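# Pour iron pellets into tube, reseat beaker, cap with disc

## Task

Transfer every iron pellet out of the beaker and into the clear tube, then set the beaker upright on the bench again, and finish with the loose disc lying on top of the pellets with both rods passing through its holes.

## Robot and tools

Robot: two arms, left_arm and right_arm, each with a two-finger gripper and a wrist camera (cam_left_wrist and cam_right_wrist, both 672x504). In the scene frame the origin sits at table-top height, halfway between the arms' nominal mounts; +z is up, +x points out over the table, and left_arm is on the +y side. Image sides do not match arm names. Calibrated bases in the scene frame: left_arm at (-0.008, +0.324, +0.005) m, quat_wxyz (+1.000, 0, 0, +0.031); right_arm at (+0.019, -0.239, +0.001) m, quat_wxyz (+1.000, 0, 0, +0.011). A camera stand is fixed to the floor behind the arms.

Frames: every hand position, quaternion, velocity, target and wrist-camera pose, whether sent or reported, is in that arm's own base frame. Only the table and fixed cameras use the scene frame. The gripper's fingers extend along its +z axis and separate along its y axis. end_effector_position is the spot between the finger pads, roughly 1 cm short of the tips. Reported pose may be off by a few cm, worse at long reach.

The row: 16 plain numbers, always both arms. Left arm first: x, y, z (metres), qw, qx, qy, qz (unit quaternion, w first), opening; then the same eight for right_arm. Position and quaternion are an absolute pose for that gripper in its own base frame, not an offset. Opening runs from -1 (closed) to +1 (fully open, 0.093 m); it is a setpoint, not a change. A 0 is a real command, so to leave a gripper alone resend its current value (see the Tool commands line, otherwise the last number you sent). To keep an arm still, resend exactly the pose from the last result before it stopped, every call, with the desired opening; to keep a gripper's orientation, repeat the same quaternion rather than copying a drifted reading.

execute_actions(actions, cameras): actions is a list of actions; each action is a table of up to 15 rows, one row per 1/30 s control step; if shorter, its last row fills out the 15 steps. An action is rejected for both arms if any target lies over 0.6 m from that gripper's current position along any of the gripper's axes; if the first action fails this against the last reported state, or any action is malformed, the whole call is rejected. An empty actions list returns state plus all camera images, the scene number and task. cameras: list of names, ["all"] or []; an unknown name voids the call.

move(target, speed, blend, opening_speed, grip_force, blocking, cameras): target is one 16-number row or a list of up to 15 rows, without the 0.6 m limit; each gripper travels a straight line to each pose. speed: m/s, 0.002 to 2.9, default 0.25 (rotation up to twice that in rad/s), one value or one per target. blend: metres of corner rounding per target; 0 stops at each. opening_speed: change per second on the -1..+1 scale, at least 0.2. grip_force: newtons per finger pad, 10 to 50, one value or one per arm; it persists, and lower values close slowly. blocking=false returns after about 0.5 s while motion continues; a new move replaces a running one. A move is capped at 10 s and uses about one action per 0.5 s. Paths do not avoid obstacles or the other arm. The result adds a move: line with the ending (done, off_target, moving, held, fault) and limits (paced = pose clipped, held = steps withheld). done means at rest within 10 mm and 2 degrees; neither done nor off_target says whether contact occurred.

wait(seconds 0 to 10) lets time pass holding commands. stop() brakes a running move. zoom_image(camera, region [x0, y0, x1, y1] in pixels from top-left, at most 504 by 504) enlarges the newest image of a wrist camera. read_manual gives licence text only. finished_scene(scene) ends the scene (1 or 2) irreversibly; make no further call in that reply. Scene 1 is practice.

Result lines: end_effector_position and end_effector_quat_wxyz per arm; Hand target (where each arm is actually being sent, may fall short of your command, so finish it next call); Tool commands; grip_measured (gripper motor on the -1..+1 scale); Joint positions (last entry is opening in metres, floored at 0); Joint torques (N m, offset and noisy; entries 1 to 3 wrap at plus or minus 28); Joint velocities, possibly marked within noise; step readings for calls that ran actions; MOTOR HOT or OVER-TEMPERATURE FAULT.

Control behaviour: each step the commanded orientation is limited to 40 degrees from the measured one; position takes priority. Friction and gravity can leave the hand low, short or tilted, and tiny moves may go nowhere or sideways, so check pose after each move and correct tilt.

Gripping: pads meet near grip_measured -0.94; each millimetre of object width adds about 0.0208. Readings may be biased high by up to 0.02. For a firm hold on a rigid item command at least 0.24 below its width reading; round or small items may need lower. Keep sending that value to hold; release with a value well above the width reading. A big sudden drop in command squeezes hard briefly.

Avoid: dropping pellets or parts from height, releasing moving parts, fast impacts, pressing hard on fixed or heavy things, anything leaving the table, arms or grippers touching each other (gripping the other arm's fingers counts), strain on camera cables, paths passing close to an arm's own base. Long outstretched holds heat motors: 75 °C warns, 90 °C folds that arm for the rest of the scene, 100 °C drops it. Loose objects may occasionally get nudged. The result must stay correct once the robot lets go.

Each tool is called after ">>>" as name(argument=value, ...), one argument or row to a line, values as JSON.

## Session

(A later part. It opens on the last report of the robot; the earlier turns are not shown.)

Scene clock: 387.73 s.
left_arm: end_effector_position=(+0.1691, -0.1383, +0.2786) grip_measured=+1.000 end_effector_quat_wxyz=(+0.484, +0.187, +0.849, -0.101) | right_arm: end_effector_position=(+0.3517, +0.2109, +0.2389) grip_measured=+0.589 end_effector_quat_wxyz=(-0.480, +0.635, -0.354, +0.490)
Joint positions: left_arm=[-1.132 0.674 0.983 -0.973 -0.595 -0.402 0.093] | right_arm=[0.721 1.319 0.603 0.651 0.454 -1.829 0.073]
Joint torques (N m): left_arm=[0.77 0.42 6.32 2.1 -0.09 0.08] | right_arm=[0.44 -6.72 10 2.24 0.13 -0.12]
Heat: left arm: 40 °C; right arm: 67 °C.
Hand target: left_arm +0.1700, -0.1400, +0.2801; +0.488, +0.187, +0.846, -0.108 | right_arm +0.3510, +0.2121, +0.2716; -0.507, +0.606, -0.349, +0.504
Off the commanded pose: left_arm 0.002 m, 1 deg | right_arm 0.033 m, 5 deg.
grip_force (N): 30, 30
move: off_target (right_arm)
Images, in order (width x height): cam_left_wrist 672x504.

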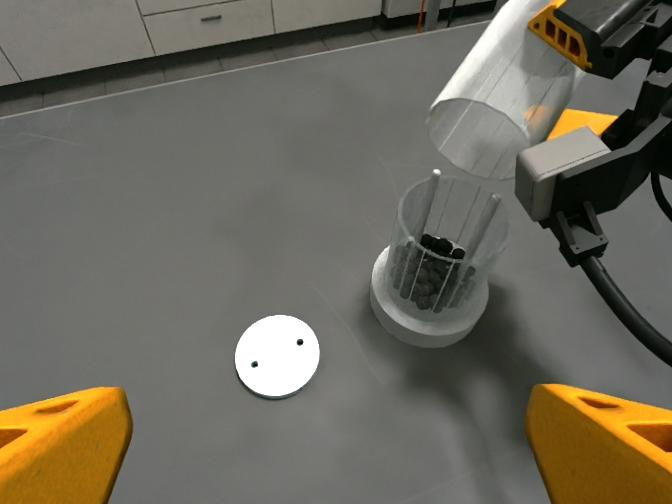

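Excellent: all in. Verify.

>>> zoom_image(
  camera="cam_left_wrist",
  region=[340, 20, 600, 360],
)

Scaled by 1.482.

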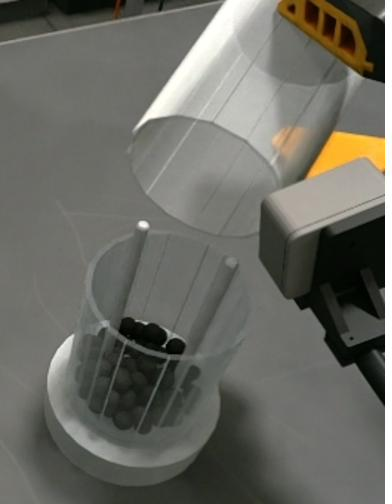

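>>> move(
  target=[
    [0.17,-0.14,0.28,0.488,0.187,0.845,-0.108,1,0.37,0.17,0.31,0.577,-0.545,0.456,-0.404,0.4],
    [0.17,-0.14,0.28,0.488,0.187,0.845,-0.108,1,0.40,0.05,0.27,0.666,-0.128,0.726,0.118,0.4],
    [0.17,-0.14,0.28,0.488,0.187,0.845,-0.108,1,0.43,0,0.16,0.68,0,0.733,0,0.4],
  ],
  blend=0.02,
  speed=0.15,
)

>>> move(
  target=[0.17,-0.14,0.28,0.488,0.187,0.845,-0.108,1,0.433,0,0.1,0.68,0,0.733,0,0.4],
  speed=0.06,
  cameras=["all"],
)

Scene clock: 407.57 s.
left_arm: end_effector_position=(+0.1691, -0.1383, +0.2786) grip_measured=+1.000 end_effector_quat_wxyz=(+0.484, +0.187, +0.849, -0.101) | right_arm: end_effector_position=(+0.4275, -0.0028, +0.1505) grip_measured=+0.589 end_effector_quat_wxyz=(+0.664, -0.003, +0.748, -0.006)
Joint positions: left_arm=[-1.132 0.674 0.983 -0.973 -0.595 -0.402 0.093] | right_arm=[-0.007 1.612 0.468 1.026 -0.001 -0.013 0.073]
Joint torques (N m): left_arm=[0.76 0.42 6.34 2.1 -0.08 0.07] | right_arm=[0.47 -4.77 5.65 2.47 0.04 0.07]
Heat: left arm: 41 °C; right arm: 66 °C.
Hand target: left_arm +0.1700, -0.1400, +0.2801; +0.488, +0.187, +0.846, -0.108 | right_arm +0.4297, +0.0001, +0.1599; +0.680, +0.000, +0.734, +0.000
Off the commanded pose: left_arm 0.002 m, 1 deg | right_arm 0.010 m, 3 deg.
grip_force (N): 30, 30
move: off_target (right_arm)

Scene clock: 409.27 s.
left_arm: end_effector_position=(+0.1691, -0.1383, +0.2786) grip_measured=+1.000 end_effector_quat_wxyz=(+0.484, +0.187, +0.849, -0.101) | right_arm: end_effector_position=(+0.4312, -0.0028, +0.0876) grip_measured=+0.589 end_effector_quat_wxyz=(+0.659, -0.003, +0.752, -0.006)
Joint positions: left_arm=[-1.132 0.674 0.983 -0.973 -0.595 -0.402 0.093] | right_arm=[-0.007 1.939 0.434 1.375 -0.001 -0.013 0.073]
Joint torques (N m): left_arm=[0.75 0.4 6.34 2.09 -0.09 0.08] | right_arm=[0.47 -6.06 3.54 2.59 0.01 0.07]
Heat: left arm: 41 °C; right arm: 67 °C.
Hand target: left_arm +0.1700, -0.1400, +0.2801; +0.488, +0.187, +0.846, -0.108 | right_arm +0.4328, +0.0001, +0.0999; +0.679, +0.000, +0.734, +0.000
Off the commanded pose: left_arm 0.002 m, 1 deg | right_arm 0.013 m, 3 deg.
grip_force (N): 30, 30
move: off_target (right_arm)

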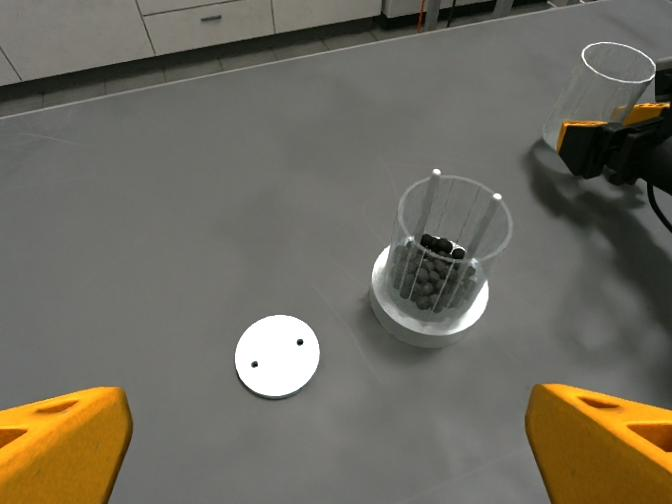

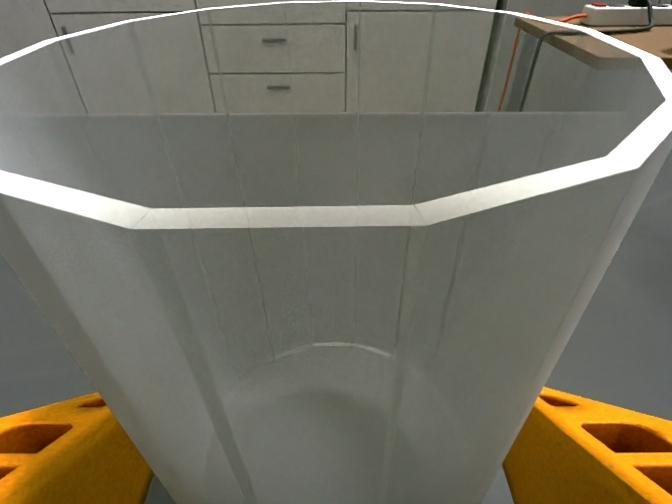

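Pitch 97.5; lower 2.2 cm.

>>> move(
  target=[0.17,-0.14,0.28,0.488,0.187,0.845,-0.108,1,0.433,0,0.083,0.68,0,0.733,0,0.4],
  speed=0.03,
)

>>> move(
  target=[0.17,-0.14,0.28,0.488,0.187,0.845,-0.108,1,0.433,0,0.077,0.68,0,0.733,0,0.4],
  speed=0.02,
)

Scene clock: 422.17 s.
left_arm: end_effector_position=(+0.1691, -0.1383, +0.2786) grip_measured=+1.000 end_effector_quat_wxyz=(+0.484, +0.187, +0.849, -0.101) | right_arm: end_effector_position=(+0.4303, -0.0029, +0.0662) grip_measured=+0.589 end_effector_quat_wxyz=(+0.652, -0.002, +0.759, -0.006)
Joint positions: left_arm=[-1.132 0.674 0.983 -0.973 -0.595 -0.402 0.093] | right_arm=[-0.007 2.035 0.434 1.45 -0.001 -0.012 0.073]
Joint torques (N m): left_arm=[0.76 0.42 6.34 2.09 -0.08 0.08] | right_arm=[0.46 -6.12 3.06 2.79 0 0.06]
Heat: left arm: 42 °C; right arm: 68 °C.
Hand target: left_arm +0.1700, -0.1400, +0.2801; +0.488, +0.187, +0.846, -0.108 | right_arm +0.4326, +0.0000, +0.0829; +0.679, +0.000, +0.734, +0.000
Off the commanded pose: left_arm 0.002 m, 1 deg | right_arm 0.017 m, 4 deg.
grip_force (N): 30, 30
move: off_target (right_arm)

Scene clock: 422.93 s.
left_arm: end_effector_position=(+0.1691, -0.1383, +0.2786) grip_measured=+1.000 end_effector_quat_wxyz=(+0.484, +0.187, +0.849, -0.101) | right_arm: end_effector_position=(+0.4305, -0.0029, +0.0651) grip_measured=+0.589 end_effector_quat_wxyz=(+0.657, -0.001, +0.753, -0.005)
Joint positions: left_arm=[-1.132 0.674 0.983 -0.973 -0.595 -0.402 0.093] | right_arm=[-0.007 2.064 0.434 1.494 -0.001 -0.009 0.073]
Joint torques (N m): left_arm=[0.76 0.42 6.35 2.09 -0.08 0.08] | right_arm=[0.47 -5.56 3.14 2.7 0.01 0.04]
Heat: left arm: 42 °C; right arm: 68 °C.
Hand target: left_arm +0.1700, -0.1400, +0.2801; +0.488, +0.187, +0.846, -0.108 | right_arm +0.4327, +0.0000, +0.0769; +0.679, +0.000, +0.734, +0.000
Off the commanded pose: left_arm 0.002 m, 1 deg | right_arm 0.013 m, 4 deg.
joint sent to its limit (right arm) — joint 4 (wrist pitch), upper limit. The joint targets still meet the commanded pose.
grip_force (N): 30, 30
move: off_target (right_arm)

>>> move(
  target=[0.17,-0.14,0.28,0.488,0.187,0.845,-0.108,1,0.433,0,0.077,0.68,0,0.733,0,1],
  opening_speed=0.3,
)

>>> move(
  target=[
    [0.17,-0.14,0.28,0.488,0.187,0.845,-0.108,1,0.34,0,0.09,0.64,0,0.768,0,1],
    [0.17,-0.14,0.28,0.488,0.187,0.845,-0.108,1,0.26,0,0.14,0.56,0,0.828,0,1],
    [0.17,-0.14,0.28,0.488,0.187,0.845,-0.108,1,0.2,0,0.15,0.5,0,0.866,0,1],
  ],
  speed=0.12,
  blend=0.01,
  cameras=["all"],
)

Scene clock: 430.43 s.
left_arm: end_effector_position=(+0.1691, -0.1383, +0.2786) grip_measured=+1.000 end_effector_quat_wxyz=(+0.484, +0.187, +0.849, -0.101) | right_arm: end_effector_position=(+0.4301, -0.0030, +0.0621) grip_measured=+1.000 end_effector_quat_wxyz=(+0.655, -0.001, +0.756, -0.005)
Joint positions: left_arm=[-1.132 0.674 0.983 -0.973 -0.595 -0.402 0.093] | right_arm=[-0.007 2.071 0.434 1.494 -0.001 -0.009 0.093]
Joint torques (N m): left_arm=[0.75 0.42 6.35 2.09 -0.09 0.08] | right_arm=[0.47 -6.22 3.08 2.7 0 0.03]
Heat: left arm: 42 °C; right arm: 67 °C.
Hand target: left_arm +0.1700, -0.1400, +0.2801; +0.488, +0.187, +0.846, -0.108 | right_arm +0.4327, +0.0000, +0.0769; +0.679, +0.000, +0.734, +0.000
Off the commanded pose: left_arm 0.002 m, 1 deg | right_arm 0.015 m, 4 deg.
joint sent to its limit (right arm) — joint 4 (wrist pitch), upper limit. The joint targets still meet the commanded pose.
grip_force (N): 30, 30
move: off_target (right_arm)

Scene clock: 433.63 s.
left_arm: end_effector_position=(+0.1691, -0.1383, +0.2786) grip_measured=+1.000 end_effector_quat_wxyz=(+0.484, +0.187, +0.849, -0.101) | right_arm: end_effector_position=(+0.1996, -0.0013, +0.1347) grip_measured=+1.000 end_effector_quat_wxyz=(+0.484, -0.001, +0.875, -0.004)
Joint positions: left_arm=[-1.132 0.674 0.983 -0.973 -0.595 -0.402 0.093] | right_arm=[-0.007 0.202 0.357 -0.714 -0.001 -0.009 0.093]
Joint torques (N m): left_arm=[0.75 0.4 6.34 2.09 -0.08 0.08] | right_arm=[0.29 1.55 9.76 1.86 -0.02 0.02]
Heat: left arm: 42 °C; right arm: 67 °C.
Hand target: left_arm +0.1700, -0.1400, +0.2801; +0.488, +0.187, +0.846, -0.108 | right_arm +0.2001, +0.0000, +0.1497; +0.500, +0.000, +0.866, +0.000
Off the commanded pose: left_arm 0.002 m, 1 deg | right_arm 0.015 m, 2 deg.
grip_force (N): 30, 30
move: off_target (right_arm)

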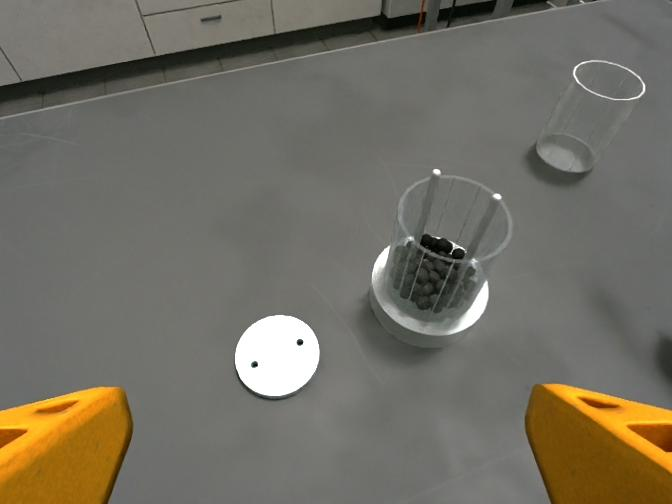

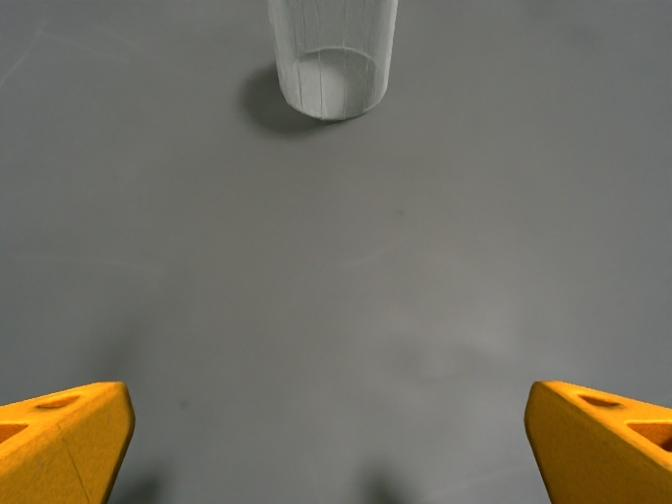

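>>> move(
  target=[
    [0.30,-0.13,0.2,0.2,-0.27,0.94,0,1,0.2,0,0.15,0.5,0,0.866,0,1],
    [0.353,-0.13,0.12,0,-0.276,0.961,0,1,0.2,0,0.15,0.5,0,0.866,0,1],
  ],
  speed=0.15,
  cameras=["cam_left_wrist"],
)

Scene clock: 457.17 s.
left_arm: end_effector_position=(+0.3516, -0.1298, +0.1179) grip_measured=+1.000 end_effector_quat_wxyz=(+0.006, -0.280, +0.960, +0.003) | right_arm: end_effector_position=(+0.1995, -0.0013, +0.1345) grip_measured=+1.000 end_effector_quat_wxyz=(+0.484, -0.001, +0.875, -0.004)
Joint positions: left_arm=[-0.359 1.964 1.735 -1.336 -0.011 -0.926 0.093] | right_arm=[-0.007 0.202 0.357 -0.715 -0.001 -0.009 0.093]
Joint torques (N m): left_arm=[0.47 -7.24 8.7 0.2 0.1 0.08] | right_arm=[0.31 1.51 9.77 1.85 -0.02 0.01]
Heat: left arm: 41 °C; right arm: 63 °C.
Hand target: left_arm +0.3529, -0.1300, +0.1200; +0.000, -0.276, +0.961, +0.000 | right_arm +0.2000, +0.0000, +0.1497; +0.500, +0.000, +0.866, +0.000
Off the commanded pose: left_arm 0.002 m, 1 deg | right_arm 0.016 m, 2 deg.
grip_force (N): 30, 30
move: off_target (right_arm)
Images, in order (width x height): cam_left_wrist 672x504.

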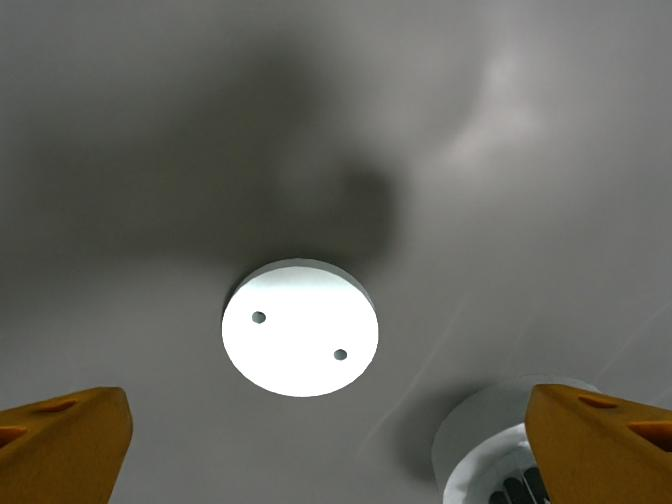

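>>> move(
  target=[
    [0.312,-0.131,0.085,0,-0.276,0.961,0,1,0.2,0,0.15,0.5,0,0.866,0,1],
  ],
  speed=0.1,
  cameras=["cam_left_wrist"],
)

Scene clock: 470.37 s.
left_arm: end_effector_position=(+0.3099, -0.1262, +0.0767) grip_measured=+1.000 end_effector_quat_wxyz=(-0.015, -0.272, +0.962, +0.018) | right_arm: end_effector_position=(+0.1995, -0.0013, +0.1345) grip_measured=+1.000 end_effector_quat_wxyz=(+0.484, -0.001, +0.875, -0.004)
Joint positions: left_arm=[-0.391 1.87 1.443 -1.189 -0.009 -0.943 0.093] | right_arm=[-0.007 0.202 0.357 -0.715 -0.001 -0.009 0.093]
Joint torques (N m): left_arm=[-0.66 -9.66 5.76 0.42 0.09 -0.24] | right_arm=[0.31 1.51 9.76 1.86 -0.02 0.01]
Heat: left arm: 40 °C; right arm: 63 °C.
Hand target: left_arm +0.3119, -0.1310, +0.0850; -0.001, -0.276, +0.961, +0.000 | right_arm +0.2000, +0.0000, +0.1497; +0.500, +0.000, +0.866, +0.000
Off the commanded pose: left_arm 0.010 m, 3 deg | right_arm 0.016 m, 2 deg.
grip_force (N): 30, 30
move: off_target (left_arm, right_arm)
Images, in order (width x height): cam_left_wrist 672x504.

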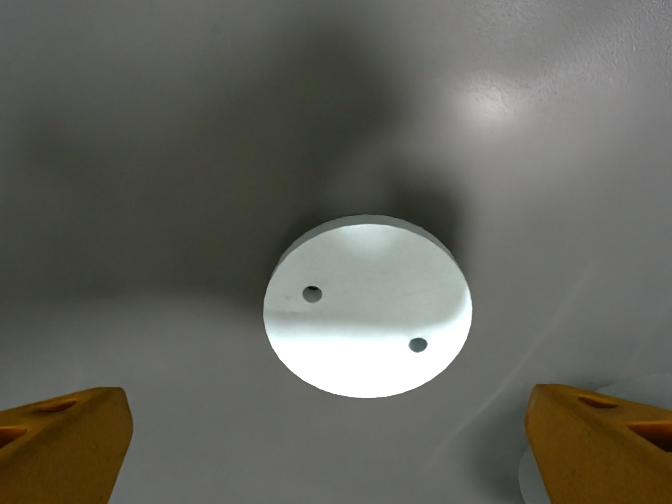

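>>> move(
  target=[
    [0.308,-0.145,0.058,0.01,-0.276,0.961,-0.01,1,0.2,0,0.15,0.5,0,0.866,0,1],
  ],
  speed=0.06,
  cameras=["cam_left_wrist"],
)

Scene clock: 478.07 s.
left_arm: end_effector_position=(+0.3057, -0.1396, +0.0513) grip_measured=+1.000 end_effector_quat_wxyz=(-0.002, -0.273, +0.962, +0.006) | right_arm: end_effector_position=(+0.1995, -0.0013, +0.1345) grip_measured=+1.000 end_effector_quat_wxyz=(+0.484, -0.001, +0.875, -0.004)
Joint positions: left_arm=[-0.432 1.868 1.337 -1.052 -0.007 -0.984 0.093] | right_arm=[-0.007 0.202 0.357 -0.715 -0.001 -0.009 0.093]
Joint torques (N m): left_arm=[-0.75 -9.13 5.81 0.53 0.09 -0.22] | right_arm=[0.31 1.52 9.77 1.86 -0.02 0.02]
Heat: left arm: 40 °C; right arm: 62 °C.
Hand target: left_arm +0.3080, -0.1449, +0.0580; +0.010, -0.276, +0.961, -0.010 | right_arm +0.2000, +0.0000, +0.1497; +0.500, +0.000, +0.866, +0.000
Off the commanded pose: left_arm 0.009 m, 2 deg | right_arm 0.016 m, 2 deg.
grip_force (N): 30, 30
move: off_target (right_arm)
Images, in order (width x height): cam_left_wrist 672x504.

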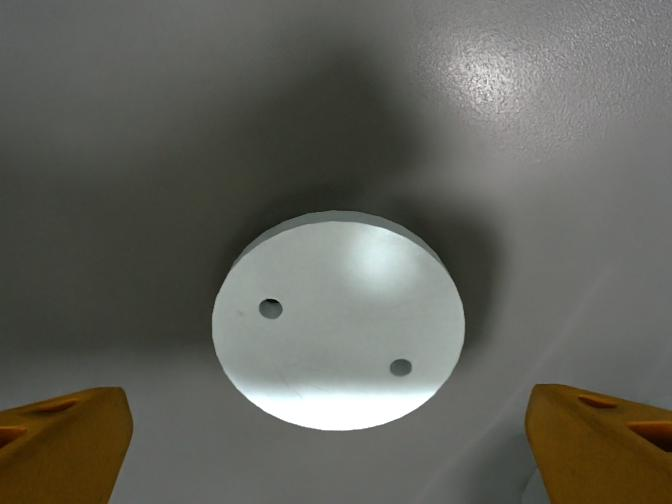

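>>> move(
  target=[
    [0.3095,-0.1475,0.0195,0.01,-0.276,0.961,-0.015,1,0.2,0,0.15,0.5,0,0.866,0,1],
  ],
  speed=0.04,
  cameras=["cam_left_wrist"],
)

Scene clock: 486.10 s.
left_arm: end_effector_position=(+0.3096, -0.1424, +0.0246) grip_measured=+1.000 end_effector_quat_wxyz=(+0.012, -0.274, +0.962, -0.010) | right_arm: end_effector_position=(+0.1995, -0.0013, +0.1345) grip_measured=+1.000 end_effector_quat_wxyz=(+0.484, -0.001, +0.875, -0.004)
Joint positions: left_arm=[-0.432 1.881 1.242 -0.9 -0.002 -0.986 0.093] | right_arm=[-0.007 0.202 0.357 -0.715 -0.001 -0.009 0.093]
Joint torques (N m): left_arm=[-0.85 -6.24 5.81 0.61 0.11 -0.23] | right_arm=[0.28 1.52 9.77 1.85 -0.01 0.01]
Heat: left arm: 39 °C; right arm: 62 °C.
Hand target: left_arm +0.3094, -0.1474, +0.0197; +0.010, -0.276, +0.961, -0.015 | right_arm +0.2000, +0.0000, +0.1497; +0.500, +0.000, +0.866, +0.000
Off the commanded pose: left_arm 0.007 m, 1 deg | right_arm 0.016 m, 2 deg.
grip_force (N): 30, 30
move: off_target (right_arm)
Images, in order (width x height): cam_left_wrist 672x504.

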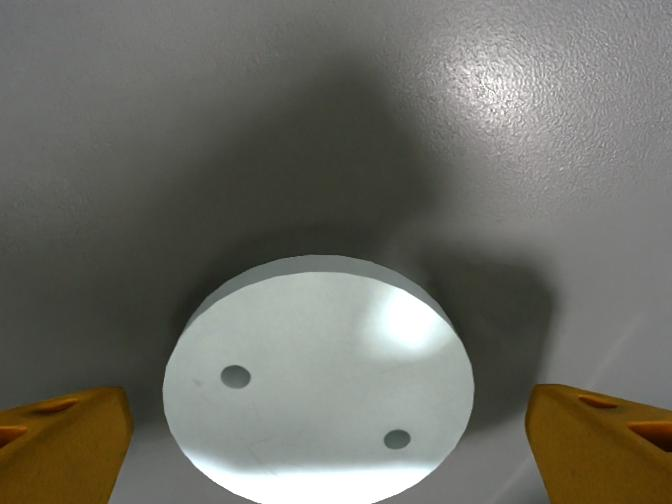

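>>> move(
  target=[
    [0.3085,-0.1455,0.006,0.004,-0.276,0.961,-0.008,1,0.2,0,0.15,0.5,0,0.866,0,1],
  ],
  speed=0.03,
)

Scene clock: 493.17 s.
left_arm: end_effector_position=(+0.3083, -0.1418, +0.0114) grip_measured=+1.000 end_effector_quat_wxyz=(+0.006, -0.274, +0.962, -0.004) | right_arm: end_effector_position=(+0.1995, -0.0013, +0.1345) grip_measured=+1.000 end_effector_quat_wxyz=(+0.484, -0.001, +0.875, -0.004)
Joint positions: left_arm=[-0.432 1.912 1.226 -0.871 -0.002 -0.986 0.093] | right_arm=[-0.007 0.202 0.357 -0.715 -0.001 -0.009 0.093]
Joint torques (N m): left_arm=[-0.59 -6.3 5.63 0.56 0.08 -0.2] | right_arm=[0.29 1.51 9.77 1.85 -0.02 0.01]
Heat: left arm: 39 °C; right arm: 62 °C.
Hand target: left_arm +0.3084, -0.1454, +0.0061; +0.004, -0.276, +0.961, -0.008 | right_arm +0.2000, +0.0000, +0.1497; +0.500, +0.000, +0.866, +0.000
Off the commanded pose: left_arm 0.007 m, 1 deg | right_arm 0.016 m, 2 deg.
grip_force (N): 30, 30
move: off_target (right_arm)

>>> move(
  target=[
    [0.3085,-0.1455,0.006,0.004,-0.276,0.961,-0.008,0.2,0.2,0,0.15,0.5,0,0.866,0,1],
  ],
)

>>> move(
  target=[
    [0.3085,-0.1455,0.25,0,-0.276,0.961,0,0.2,0.2,0,0.15,0.5,0,0.866,0,1],
  ],
  speed=0.1,
  cameras=["all"],
)

Scene clock: 499.57 s.
left_arm: end_effector_position=(+0.3084, -0.1419, +0.0114) grip_measured=+0.587 end_effector_quat_wxyz=(+0.006, -0.274, +0.962, -0.004) | right_arm: end_effector_position=(+0.1995, -0.0013, +0.1345) grip_measured=+1.000 end_effector_quat_wxyz=(+0.484, -0.001, +0.875, -0.004)
Joint positions: left_arm=[-0.432 1.912 1.226 -0.871 -0.002 -0.986 0.073] | right_arm=[-0.007 0.202 0.357 -0.715 -0.001 -0.009 0.093]
Joint torques (N m): left_arm=[-0.61 -6.3 5.63 0.57 0.08 -0.19] | right_arm=[0.29 1.51 9.77 1.86 -0.02 0.01]
Heat: left arm: 38 °C; right arm: 61 °C.
Hand target: left_arm +0.3084, -0.1454, +0.0061; +0.004, -0.276, +0.961, -0.008 | right_arm +0.2000, +0.0000, +0.1497; +0.500, +0.000, +0.866, +0.000
Off the commanded pose: left_arm 0.006 m, 1 deg | right_arm 0.016 m, 2 deg.
grip_force (N): 30, 30
move: off_target (right_arm)

Scene clock: 502.40 s.
left_arm: end_effector_position=(+0.3131, -0.1440, +0.2384) grip_measured=+0.578 end_effector_quat_wxyz=(+0.070, -0.272, +0.958, -0.059) | right_arm: end_effector_position=(+0.1995, -0.0013, +0.1345) grip_measured=+1.000 end_effector_quat_wxyz=(+0.484, -0.001, +0.875, -0.004)
Joint positions: left_arm=[-0.432 1.763 1.948 -1.571 -0.002 -0.986 0.073] | right_arm=[-0.007 0.202 0.357 -0.715 -0.001 -0.009 0.093]
Joint torques (N m): left_arm=[-0.94 -7.79 8.01 0.59 -0.02 -0.21] | right_arm=[0.31 1.51 9.77 1.86 -0.01 0.01]
Heat: left arm: 38 °C; right arm: 61 °C.
Hand target: left_arm +0.3084, -0.1453, +0.2492; +0.078, -0.274, +0.956, -0.068 | right_arm +0.2000, +0.0000, +0.1497; +0.500, +0.000, +0.866, +0.000
Off the commanded pose: left_arm 0.013 m, 11 deg | right_arm 0.016 m, 2 deg.
joint sent to its limit (left arm) — joint 4 (wrist pitch), lower limit. The joint targets are off in orientation, not in position.
grip_force (N): 30, 30
move: off_target (left_arm, right_arm)

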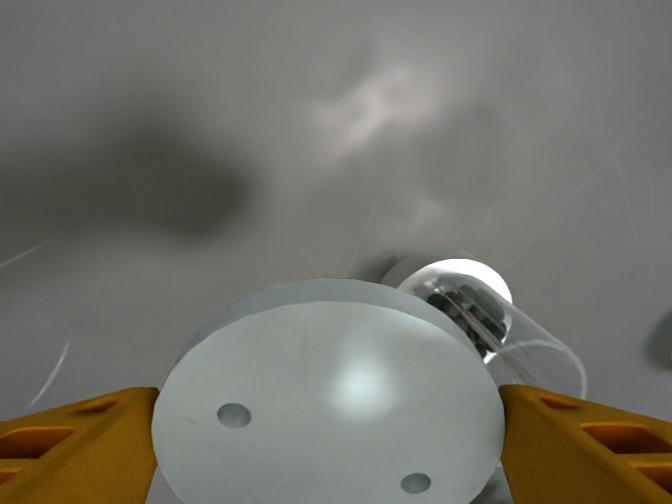

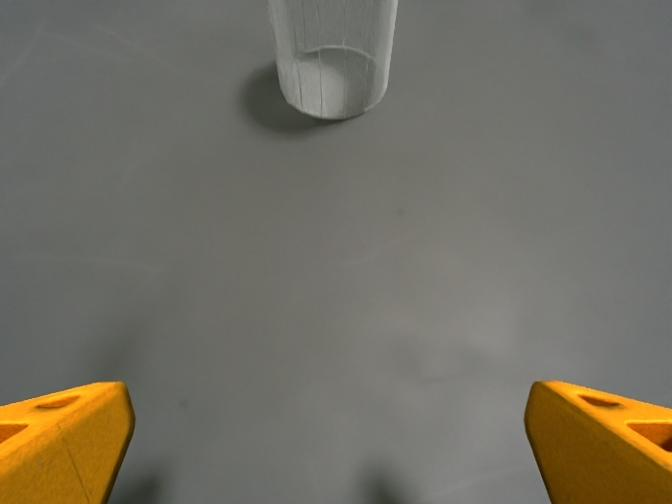

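>>> move(
  target=[
    [0.25,-0.265,0.215,0,0.254,0.967,0,0.2,0.2,0,0.15,0.5,0,0.866,0,1],
  ],
  speed=0.1,
  cameras=["cam_left_wrist"],
)

Scene clock: 530.50 s.
left_arm: end_effector_position=(+0.2506, -0.2616, +0.2120) grip_measured=+0.578 end_effector_quat_wxyz=(+0.048, +0.243, +0.968, -0.029) | right_arm: end_effector_position=(+0.1995, -0.0013, +0.1345) grip_measured=+1.000 end_effector_quat_wxyz=(+0.484, -0.001, +0.875, -0.004)
Joint positions: left_arm=[-0.808 1.874 1.987 -1.573 -0.002 -0.315 0.073] | right_arm=[-0.007 0.202 0.357 -0.715 -0.001 -0.009 0.093]
Joint torques (N m): left_arm=[-0.72 -6.38 8.72 0.48 0.03 0.11] | right_arm=[0.29 1.52 9.77 1.86 -0.01 0.02]
Heat: left arm: 41 °C; right arm: 60 °C.
Hand target: left_arm +0.2499, -0.2648, +0.2145; +0.048, +0.253, +0.966, -0.030 | right_arm +0.2000, +0.0000, +0.1497; +0.500, +0.000, +0.866, +0.000
Off the commanded pose: left_arm 0.005 m, 6 deg | right_arm 0.016 m, 2 deg.
joint sent to its limit (left arm) — joint 4 (wrist pitch), lower limit. The joint targets are off in orientation, not in position.
grip_force (N): 30, 30
move: off_target (left_arm, right_arm)
Images, in order (width x height): cam_left_wrist 672x504.

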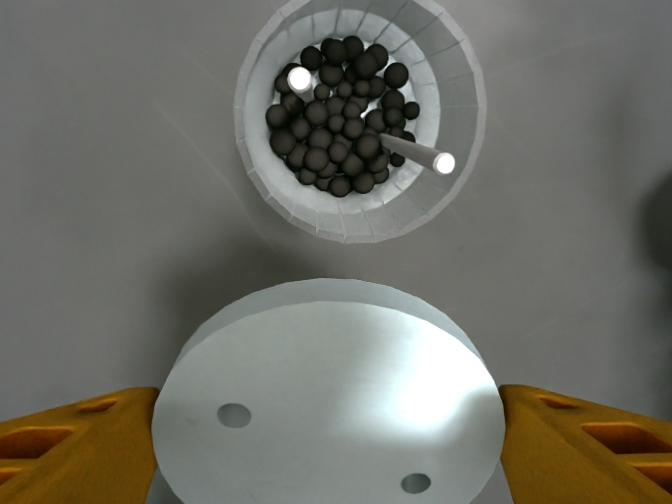

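>>> move(
  target=[
    [0.304,-0.306,0.21,0,0.254,0.967,0,0.2,0.2,0,0.15,0.5,0,0.866,0,1],
  ],
  speed=0.06,
  cameras=["cam_left_wrist"],
)

>>> zoom_image(
  camera="cam_left_wrist",
  region=[140, 260, 520, 504],
)

Scene clock: 547.93 s.
left_arm: end_effector_position=(+0.3002, -0.3062, +0.2080) grip_measured=+0.578 end_effector_quat_wxyz=(+0.080, +0.250, +0.964, -0.047) | right_arm: end_effector_position=(+0.1995, -0.0013, +0.1345) grip_measured=+1.000 end_effector_quat_wxyz=(+0.484, -0.001, +0.875, -0.004)
Joint positions: left_arm=[-0.796 2.108 2.3 -1.577 -0.002 -0.289 0.073] | right_arm=[-0.007 0.202 0.357 -0.715 -0.001 -0.009 0.093]
Joint torques (N m): left_arm=[0.66 -7.97 8.58 0.67 0.05 0.09] | right_arm=[0.29 1.52 9.77 1.86 -0.01 0.01]
Heat: left arm: 42 °C; right arm: 59 °C.
Hand target: left_arm +0.3037, -0.3058, +0.2095; +0.081, +0.253, +0.963, -0.049 | right_arm +0.2000, +0.0000, +0.1497; +0.500, +0.000, +0.866, +0.000
Off the commanded pose: left_arm 0.004 m, 11 deg | right_arm 0.016 m, 2 deg.
joint sent to its limit (left arm) — joint 4 (wrist pitch), lower limit. The joint targets are off in orientation, not in position.
grip_force (N): 30, 30
move: off_target (left_arm, right_arm)
Images, in order (width x height): cam_left_wrist 672x504.

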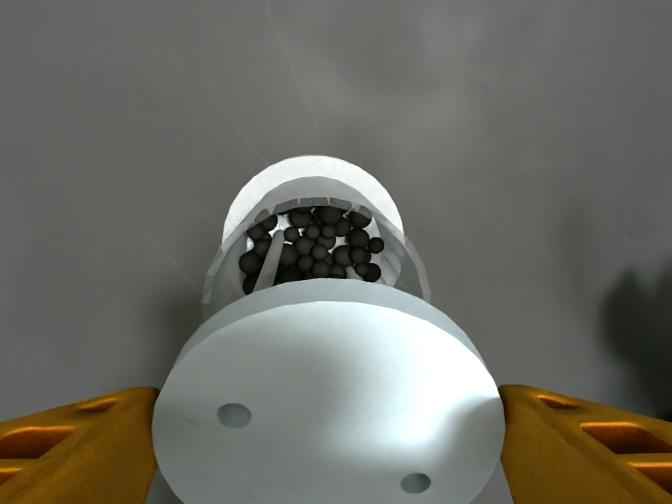

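Scaled by 1.326.

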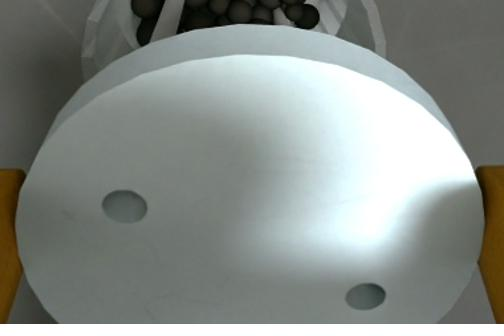

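>>> move(
  target=[
    [0.306,-0.145,0.21,0,0.254,0.967,0,0.2,0.2,0,0.15,0.5,0,0.866,0,1],
    [0.308,-0.145,0.03,0.005,0.254,0.967,-0.003,0.2,0.2,0,0.15,0.5,0,0.866,0,1],
  ],
  speed=0.1,
)

>>> move(
  target=[
    [0.308,-0.1455,0.008,0.004,0.254,0.967,-0.002,0.2,0.2,0,0.15,0.5,0,0.866,0,1],
  ],
  speed=0.03,
)

Scene clock: 567.40 s.
left_arm: end_effector_position=(+0.3034, -0.1455, +0.0329) grip_measured=+0.578 end_effector_quat_wxyz=(-0.001, +0.252, +0.968, -0.001) | right_arm: end_effector_position=(+0.1995, -0.0013, +0.1345) grip_measured=+1.000 end_effector_quat_wxyz=(+0.484, -0.001, +0.875, -0.004)
Joint positions: left_arm=[-0.446 1.882 1.279 -0.969 0.002 0.063 0.073] | right_arm=[-0.007 0.202 0.357 -0.715 -0.001 -0.009 0.093]
Joint torques (N m): left_arm=[0.73 -6.6 6.12 0.58 0.06 0.09] | right_arm=[0.29 1.52 9.77 1.85 -0.02 0.01]
Heat: left arm: 42 °C; right arm: 59 °C.
Hand target: left_arm +0.3079, -0.1450, +0.0300; +0.005, +0.254, +0.967, -0.003 | right_arm +0.2000, +0.0000, +0.1497; +0.500, +0.000, +0.866, +0.000
Off the commanded pose: left_arm 0.005 m, 1 deg | right_arm 0.016 m, 2 deg.
grip_force (N): 30, 30
move: off_target (right_arm)

Scene clock: 568.67 s.
left_arm: end_effector_position=(+0.3048, -0.1462, +0.0125) grip_measured=+0.578 end_effector_quat_wxyz=(+0.001, +0.252, +0.968, -0.001) | right_arm: end_effector_position=(+0.1995, -0.0013, +0.1345) grip_measured=+1.000 end_effector_quat_wxyz=(+0.484, -0.001, +0.875, -0.004)
Joint positions: left_arm=[-0.446 1.915 1.236 -0.89 0.002 0.063 0.073] | right_arm=[-0.007 0.202 0.357 -0.715 -0.001 -0.009 0.093]
Joint torques (N m): left_arm=[0.54 -6.48 5.75 0.59 0.04 0.06] | right_arm=[0.29 1.52 9.77 1.86 -0.02 0.02]
Heat: left arm: 42 °C; right arm: 59 °C.
Hand target: left_arm +0.3079, -0.1455, +0.0081; +0.004, +0.254, +0.967, -0.002 | right_arm +0.2000, +0.0000, +0.1497; +0.500, +0.000, +0.866, +0.000
Off the commanded pose: left_arm 0.006 m, 0 deg | right_arm 0.016 m, 2 deg.
grip_force (N): 30, 30
move: off_target (right_arm)

>>> move(
  target=[
    [0.308,-0.1455,0.008,0.004,0.254,0.967,-0.002,0.9,0.2,0,0.15,0.5,0,0.866,0,1],
  ],
  opening_speed=0.4,
)

>>> move(
  target=[
    [0.308,-0.1455,0.0125,0.081,0.250,0.964,-0.049,0.9,0.2,0,0.15,0.5,0,0.866,0,1],
  ],
  speed=0.05,
  cameras=["cam_left_wrist"],
)

Scene clock: 576.60 s.
left_arm: end_effector_position=(+0.3049, -0.1462, +0.0125) grip_measured=+0.898 end_effector_quat_wxyz=(+0.001, +0.252, +0.968, -0.001) | right_arm: end_effector_position=(+0.1995, -0.0013, +0.1345) grip_measured=+1.000 end_effector_quat_wxyz=(+0.484, -0.001, +0.875, -0.004)
Joint positions: left_arm=[-0.446 1.915 1.236 -0.889 0.002 0.063 0.088] | right_arm=[-0.007 0.202 0.357 -0.715 -0.001 -0.009 0.093]
Joint torques (N m): left_arm=[0.51 -6.46 5.78 0.58 0.05 0.06] | right_arm=[0.29 1.51 9.77 1.86 -0.01 0.02]
Heat: left arm: 41 °C; right arm: 58 °C.
Hand target: left_arm +0.3079, -0.1455, +0.0081; +0.004, +0.254, +0.967, -0.002 | right_arm +0.2000, +0.0000, +0.1497; +0.500, +0.000, +0.866, +0.000
Off the commanded pose: left_arm 0.006 m, 0 deg | right_arm 0.016 m, 2 deg.
grip_force (N): 30, 30
move: off_target (right_arm)

Scene clock: 578.73 s.
left_arm: end_effector_position=(+0.3035, -0.1449, +0.0111) grip_measured=+0.898 end_effector_quat_wxyz=(+0.066, +0.248, +0.966, -0.040) | right_arm: end_effector_position=(+0.1995, -0.0013, +0.1345) grip_measured=+1.000 end_effector_quat_wxyz=(+0.484, -0.001, +0.875, -0.004)
Joint positions: left_arm=[-0.417 1.799 1.064 -0.693 0.056 0.08 0.088] | right_arm=[-0.007 0.202 0.357 -0.715 -0.001 -0.009 0.093]
Joint torques (N m): left_arm=[1.06 -7.43 5.01 1.03 0.26 0.11] | right_arm=[0.29 1.52 9.77 1.86 -0.01 0.02]
Heat: left arm: 41 °C; right arm: 58 °C.
Hand target: left_arm +0.3080, -0.1454, +0.0127; +0.081, +0.250, +0.964, -0.049 | right_arm +0.2000, +0.0000, +0.1497; +0.500, +0.000, +0.866, +0.000
Off the commanded pose: left_arm 0.005 m, 2 deg | right_arm 0.016 m, 2 deg.
grip_force (N): 30, 30
move: off_target (right_arm)
Images, in order (width x height): cam_left_wrist 672x504.

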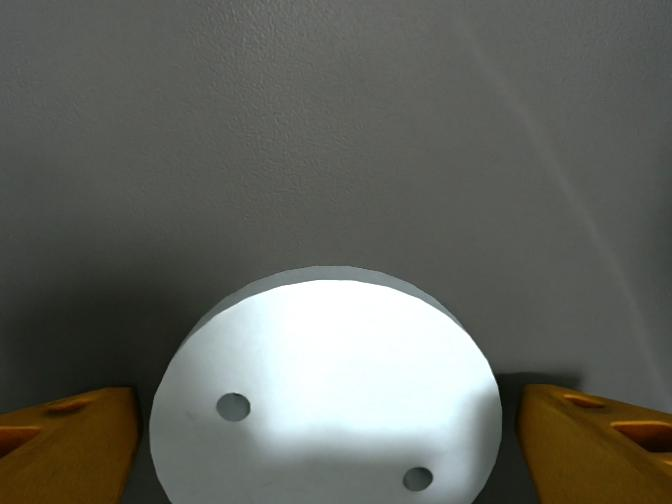

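>>> move(
  target=[
    [0.308,-0.1455,0.0125,0.081,0.250,0.964,-0.049,0.2,0.2,0,0.15,0.5,0,0.866,0,1],
  ],
)

>>> move(
  target=[
    [0.308,-0.1455,0.2,0.07,0.25,0.965,-0.043,0.2,0.2,0,0.15,0.5,0,0.866,0,1],
    [0.255,-0.265,0.207,0.068,0.25,0.965,-0.04,0.2,0.2,0,0.15,0.5,0,0.866,0,1],
  ],
  speed=0.1,
  cameras=["cam_left_wrist"],
)

Scene clock: 588.43 s.
left_arm: end_effector_position=(+0.3056, -0.1430, +0.0108) grip_measured=+0.588 end_effector_quat_wxyz=(+0.069, +0.244, +0.966, -0.039) | right_arm: end_effector_position=(+0.1995, -0.0013, +0.1345) grip_measured=+1.000 end_effector_quat_wxyz=(+0.484, -0.001, +0.875, -0.004)
Joint positions: left_arm=[-0.41 1.799 1.062 -0.685 0.056 0.082 0.073] | right_arm=[-0.007 0.202 0.357 -0.715 -0.001 -0.009 0.093]
Joint torques (N m): left_arm=[0.28 -7.45 5.12 0.97 0.26 0.1] | right_arm=[0.29 1.52 9.77 1.86 -0.02 0.01]
Heat: left arm: 39 °C; right arm: 58 °C.
Hand target: left_arm +0.3080, -0.1455, +0.0126; +0.081, +0.250, +0.964, -0.049 | right_arm +0.2000, +0.0000, +0.1497; +0.500, +0.000, +0.866, +0.000
Off the commanded pose: left_arm 0.004 m, 2 deg | right_arm 0.016 m, 2 deg.
grip_force (N): 30, 30
move: off_target (right_arm)

Scene clock: 592.90 s.
left_arm: end_effector_position=(+0.2529, -0.2645, +0.2044) grip_measured=+0.579 end_effector_quat_wxyz=(+0.065, +0.256, +0.963, -0.046) | right_arm: end_effector_position=(+0.1995, -0.0013, +0.1345) grip_measured=+1.000 end_effector_quat_wxyz=(+0.484, -0.001, +0.875, -0.004)
Joint positions: left_arm=[-0.803 1.826 1.886 -1.472 0.011 -0.285 0.073] | right_arm=[-0.007 0.202 0.357 -0.715 -0.001 -0.009 0.093]
Joint torques (N m): left_arm=[-0.38 -6.17 8.92 0.58 -0.13 -0.23] | right_arm=[0.29 1.52 9.77 1.85 -0.01 0.02]
Heat: left arm: 40 °C; right arm: 58 °C.
Hand target: left_arm +0.2549, -0.2650, +0.2071; +0.068, +0.250, +0.965, -0.040 | right_arm +0.2000, +0.0000, +0.1497; +0.500, +0.000, +0.866, +0.000
Off the commanded pose: left_arm 0.003 m, 1 deg | right_arm 0.016 m, 2 deg.
grip_force (N): 30, 30
move: off_target (right_arm)
Images, in order (width x height): cam_left_wrist 672x504.

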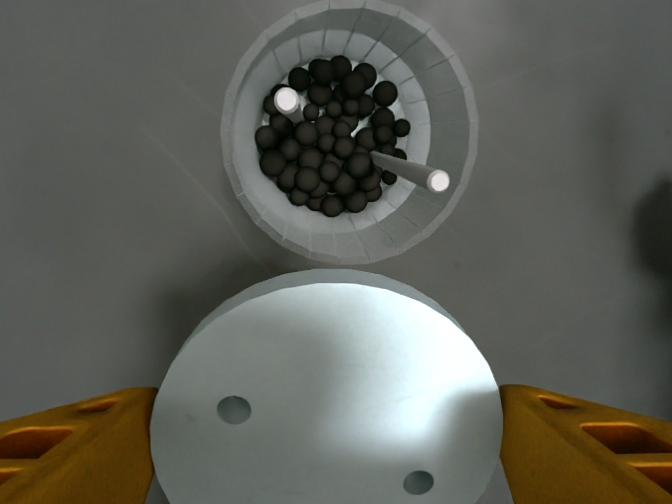

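>>> move(
  target=[
    [0.304,-0.305,0.203,0.068,0.25,0.965,-0.04,0.2,0.2,0,0.15,0.5,0,0.866,0,1],
  ],
  speed=0.05,
  cameras=["cam_left_wrist"],
)

Scene clock: 616.23 s.
left_arm: end_effector_position=(+0.2996, -0.3078, +0.2015) grip_measured=+0.579 end_effector_quat_wxyz=(+0.071, +0.251, +0.964, -0.049) | right_arm: end_effector_position=(+0.1995, -0.0013, +0.1345) grip_measured=+1.000 end_effector_quat_wxyz=(+0.484, -0.001, +0.875, -0.004)
Joint positions: left_arm=[-0.795 2.117 2.29 -1.572 0.011 -0.286 0.073] | right_arm=[-0.007 0.202 0.357 -0.715 -0.001 -0.009 0.093]
Joint torques (N m): left_arm=[0.68 -8.05 8.62 0.6 -0.11 0] | right_arm=[0.31 1.51 9.77 1.86 -0.01 0.01]
Heat: left arm: 43 °C; right arm: 57 °C.
Hand target: left_arm +0.3038, -0.3049, +0.2029; +0.073, +0.250, +0.965, -0.043 | right_arm +0.2000, +0.0000, +0.1497; +0.500, +0.000, +0.866, +0.000
Off the commanded pose: left_arm 0.005 m, 1 deg | right_arm 0.016 m, 2 deg.
joint sent to its limit (left arm) — joint 4 (wrist pitch), lower limit. The joint targets still meet the commanded pose.
grip_force (N): 30, 30
move: off_target (right_arm)
Images, in order (width x height): cam_left_wrist 672x504.

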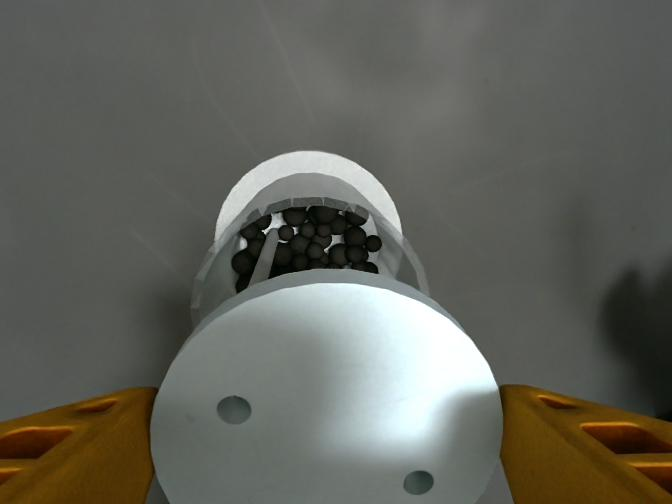

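>>> move(
  target=[
    [0.3055,-0.3015,0.192,0.068,0.25,0.965,-0.04,0.2,0.2,0,0.15,0.5,0,0.866,0,1],
  ],
  speed=0.03,
)

>>> move(
  target=[
    [0.3055,-0.3015,0.183,0.068,0.25,0.965,-0.04,0.2,0.2,0,0.15,0.5,0,0.866,0,1],
  ],
  speed=0.03,
  cameras=["cam_left_wrist"],
)

>>> zoom_image(
  camera="cam_left_wrist",
  region=[140, 260, 520, 504],
)

Scene clock: 625.10 s.
left_arm: end_effector_position=(+0.2988, -0.3017, +0.1909) grip_measured=+0.579 end_effector_quat_wxyz=(+0.055, +0.248, +0.966, -0.039) | right_arm: end_effector_position=(+0.1995, -0.0013, +0.1345) grip_measured=+1.000 end_effector_quat_wxyz=(+0.484, -0.001, +0.875, -0.004)
Joint positions: left_arm=[-0.786 2.117 2.25 -1.569 0.011 -0.285 0.073] | right_arm=[-0.007 0.202 0.357 -0.715 -0.001 -0.009 0.093]
Joint torques (N m): left_arm=[0.64 -9.25 6.09 0.88 -0.09 0.09] | right_arm=[0.29 1.52 9.77 1.85 -0.02 0.02]
Heat: left arm: 43 °C; right arm: 57 °C.
Hand target: left_arm +0.3054, -0.3014, +0.1922; +0.068, +0.250, +0.965, -0.040 | right_arm +0.2000, +0.0000, +0.1497; +0.500, +0.000, +0.866, +0.000
Off the commanded pose: left_arm 0.007 m, 1 deg | right_arm 0.016 m, 2 deg.
grip_force (N): 30, 30
move: off_target (right_arm)

Scene clock: 625.83 s.
left_arm: end_effector_position=(+0.2987, -0.3011, +0.1781) grip_measured=+0.579 end_effector_quat_wxyz=(+0.048, +0.248, +0.967, -0.033) | right_arm: end_effector_position=(+0.1995, -0.0013, +0.1345) grip_measured=+1.000 end_effector_quat_wxyz=(+0.484, -0.001, +0.875, -0.004)
Joint positions: left_arm=[-0.786 2.115 2.196 -1.535 0.009 -0.285 0.073] | right_arm=[-0.007 0.202 0.357 -0.715 -0.001 -0.009 0.093]
Joint torques (N m): left_arm=[0.66 -10.44 5.27 0.99 -0.08 0.09] | right_arm=[0.29 1.52 9.77 1.86 -0.01 0.02]
Heat: left arm: 43 °C; right arm: 57 °C.
Hand target: left_arm +0.3055, -0.3014, +0.1831; +0.068, +0.250, +0.965, -0.039 | right_arm +0.2000, +0.0000, +0.1497; +0.500, +0.000, +0.866, +0.000
Off the commanded pose: left_arm 0.008 m, 2 deg | right_arm 0.016 m, 2 deg.
grip_force (N): 30, 30
move: off_target (right_arm)
Images, in order (width x height): cam_left_wrist 672x504.

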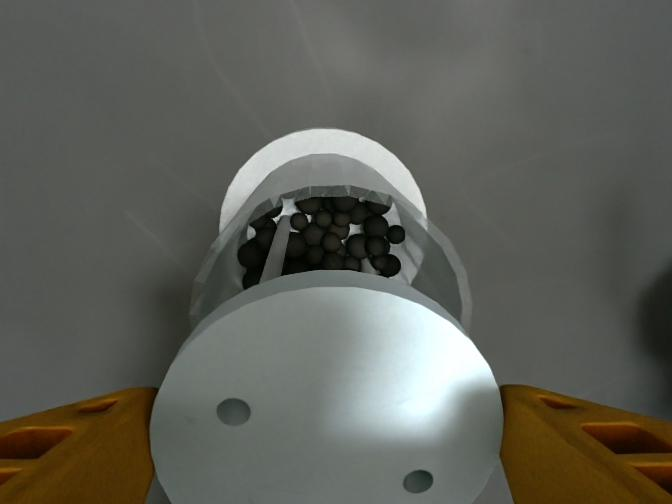

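Scaled by 1.326.

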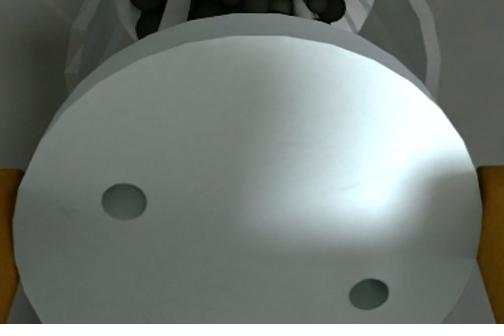

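>>> move(
  target=[
    [0.308,-0.305,0.189,0.09,0.25,0.963,-0.055,0.2,0.2,0,0.15,0.5,0,0.866,0,1],
  ],
  speed=0.03,
  cameras=["cam_left_wrist"],
)

Scene clock: 632.60 s.
left_arm: end_effector_position=(+0.3029, -0.3053, +0.1785) grip_measured=+0.579 end_effector_quat_wxyz=(+0.067, +0.247, +0.966, -0.045) | right_arm: end_effector_position=(+0.1995, -0.0013, +0.1345) grip_measured=+1.000 end_effector_quat_wxyz=(+0.484, -0.001, +0.875, -0.004)
Joint positions: left_arm=[-0.786 2.086 2.146 -1.469 0.009 -0.285 0.073] | right_arm=[-0.007 0.202 0.357 -0.715 -0.001 -0.009 0.093]
Joint torques (N m): left_arm=[0.62 -11.14 5.75 1 -0.03 0.09] | right_arm=[0.29 1.51 9.77 1.86 -0.02 0.02]
Heat: left arm: 42 °C; right arm: 57 °C.
Hand target: left_arm +0.3078, -0.3048, +0.1890; +0.089, +0.250, +0.963, -0.054 | right_arm +0.2000, +0.0000, +0.1497; +0.500, +0.000, +0.866, +0.000
Off the commanded pose: left_arm 0.012 m, 3 deg | right_arm 0.016 m, 2 deg.
grip_force (N): 30, 30
move: off_target (left_arm, right_arm)
Images, in order (width x height): cam_left_wrist 672x504.

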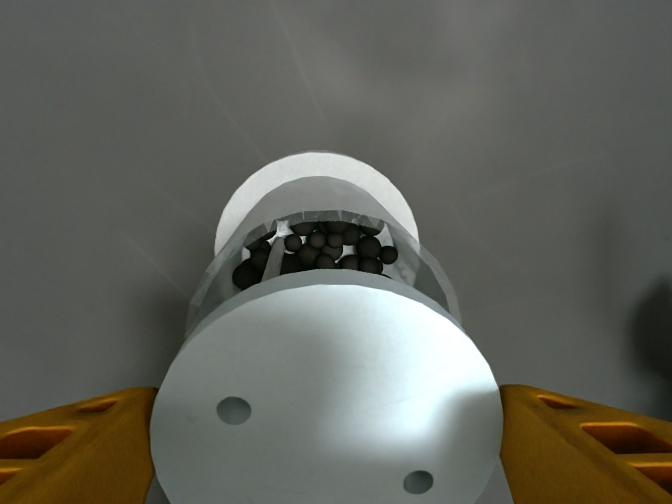

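>>> move(
  target=[
    [0.308,-0.305,0.189,0.09,0.25,0.963,-0.055,0.2,0.27,0.07,0.14,0.527,-0.397,0.687,0.305,1],
  ],
  speed=0.12,
  cameras=["cam_right_wrist"],
)

>>> zoom_image(
  camera="cam_right_wrist",
  region=[200, 0, 500, 220],
)

Scene clock: 649.17 s.
left_arm: end_effector_position=(+0.3029, -0.3053, +0.1785) grip_measured=+0.579 end_effector_quat_wxyz=(+0.067, +0.247, +0.966, -0.045) | right_arm: end_effector_position=(+0.2658, +0.0686, +0.1301) grip_measured=+1.000 end_effector_quat_wxyz=(+0.516, -0.382, +0.703, +0.305)
Joint positions: left_arm=[-0.786 2.086 2.146 -1.469 0.009 -0.285 0.073] | right_arm=[-0.366 1.257 0.506 -0.29 -1.24 -0.981 0.093]
Joint torques (N m): left_arm=[0.64 -11.15 5.75 1 -0.03 0.09] | right_arm=[0.44 -2.29 8.27 1.02 -0.9 -0.23]
Heat: left arm: 48 °C; right arm: 56 °C.
Hand target: left_arm +0.3078, -0.3048, +0.1890; +0.089, +0.250, +0.963, -0.054 | right_arm +0.2698, +0.0700, +0.1399; +0.527, -0.396, +0.687, +0.305
Off the commanded pose: left_arm 0.012 m, 3 deg | right_arm 0.011 m, 3 deg.
grip_force (N): 30, 30
move: off_target (left_arm, right_arm)
Images, in order (width x height): cam_right_wrist 672x504.

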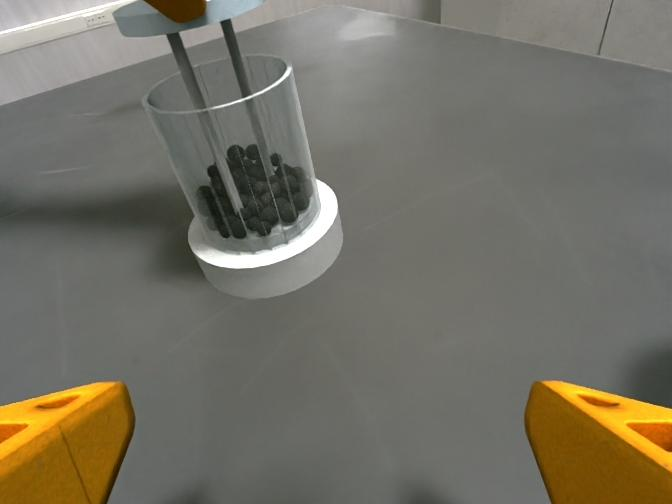

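Scaled by 1.680.

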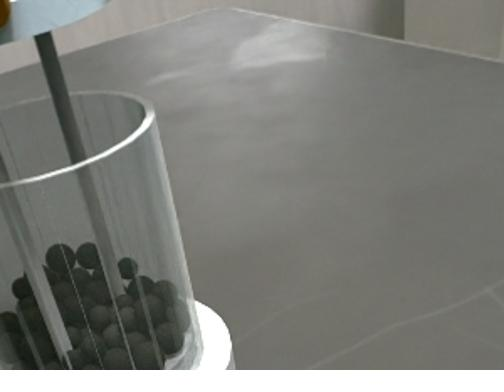

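>>> move(
  target=[
    [0.308,-0.305,0.189,0.09,0.25,0.963,-0.055,0.2,0.27,0.06,0.15,0.606,-0.373,0.586,0.386,1],
  ],
  speed=0.12,
  cameras=["cam_right_wrist"],
)

>>> zoom_image(
  camera="cam_right_wrist",
  region=[100, 0, 400, 220],
)

Scene clock: 657.00 s.
left_arm: end_effector_position=(+0.3029, -0.3053, +0.1785) grip_measured=+0.579 end_effector_quat_wxyz=(+0.067, +0.247, +0.966, -0.045) | right_arm: end_effector_position=(+0.2698, +0.0616, +0.1470) grip_measured=+1.000 end_effector_quat_wxyz=(+0.588, -0.376, +0.606, +0.381)
Joint positions: left_arm=[-0.786 2.086 2.146 -1.469 0.009 -0.285 0.073] | right_arm=[-0.429 1.443 0.506 -0.095 -1.549 -1.011 0.093]
Joint torques (N m): left_arm=[0.64 -11.12 5.75 1.01 -0.03 0.09] | right_arm=[-0.77 -3.58 5.15 1.17 -0.84 -0.11]
Heat: left arm: 51 °C; right arm: 54 °C.
Hand target: left_arm +0.3078, -0.3048, +0.1890; +0.089, +0.250, +0.963, -0.054 | right_arm +0.2699, +0.0600, +0.1500; +0.596, -0.380, +0.597, +0.379
Off the commanded pose: left_arm 0.012 m, 3 deg | right_arm 0.003 m, 3 deg.
joint sent to its limit (right arm) — joint 5 (wrist yaw), lower limit. The joint targets still meet the commanded pose.
grip_force (N): 30, 30
move: off_target (left_arm, right_arm)
Images, in order (width x height): cam_right_wrist 672x504.

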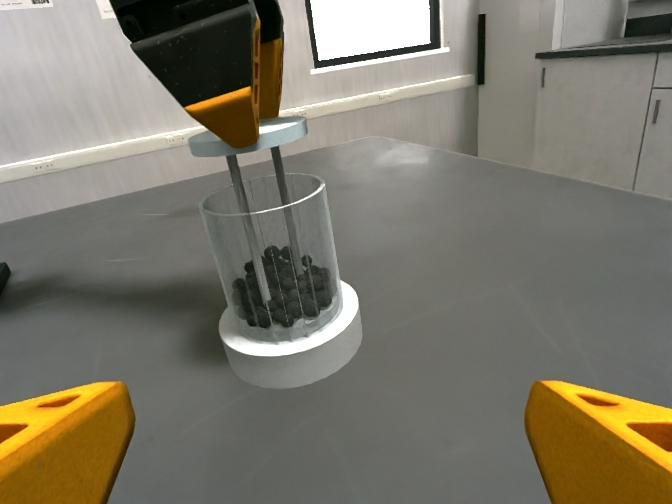

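Scaled by 1.680.

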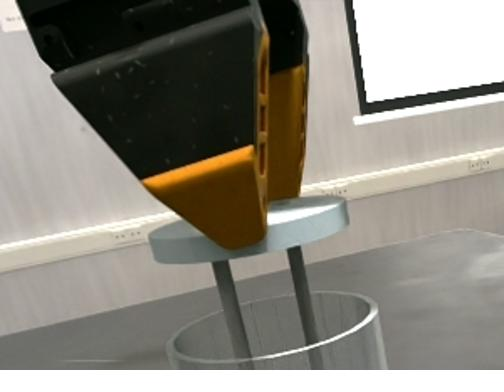

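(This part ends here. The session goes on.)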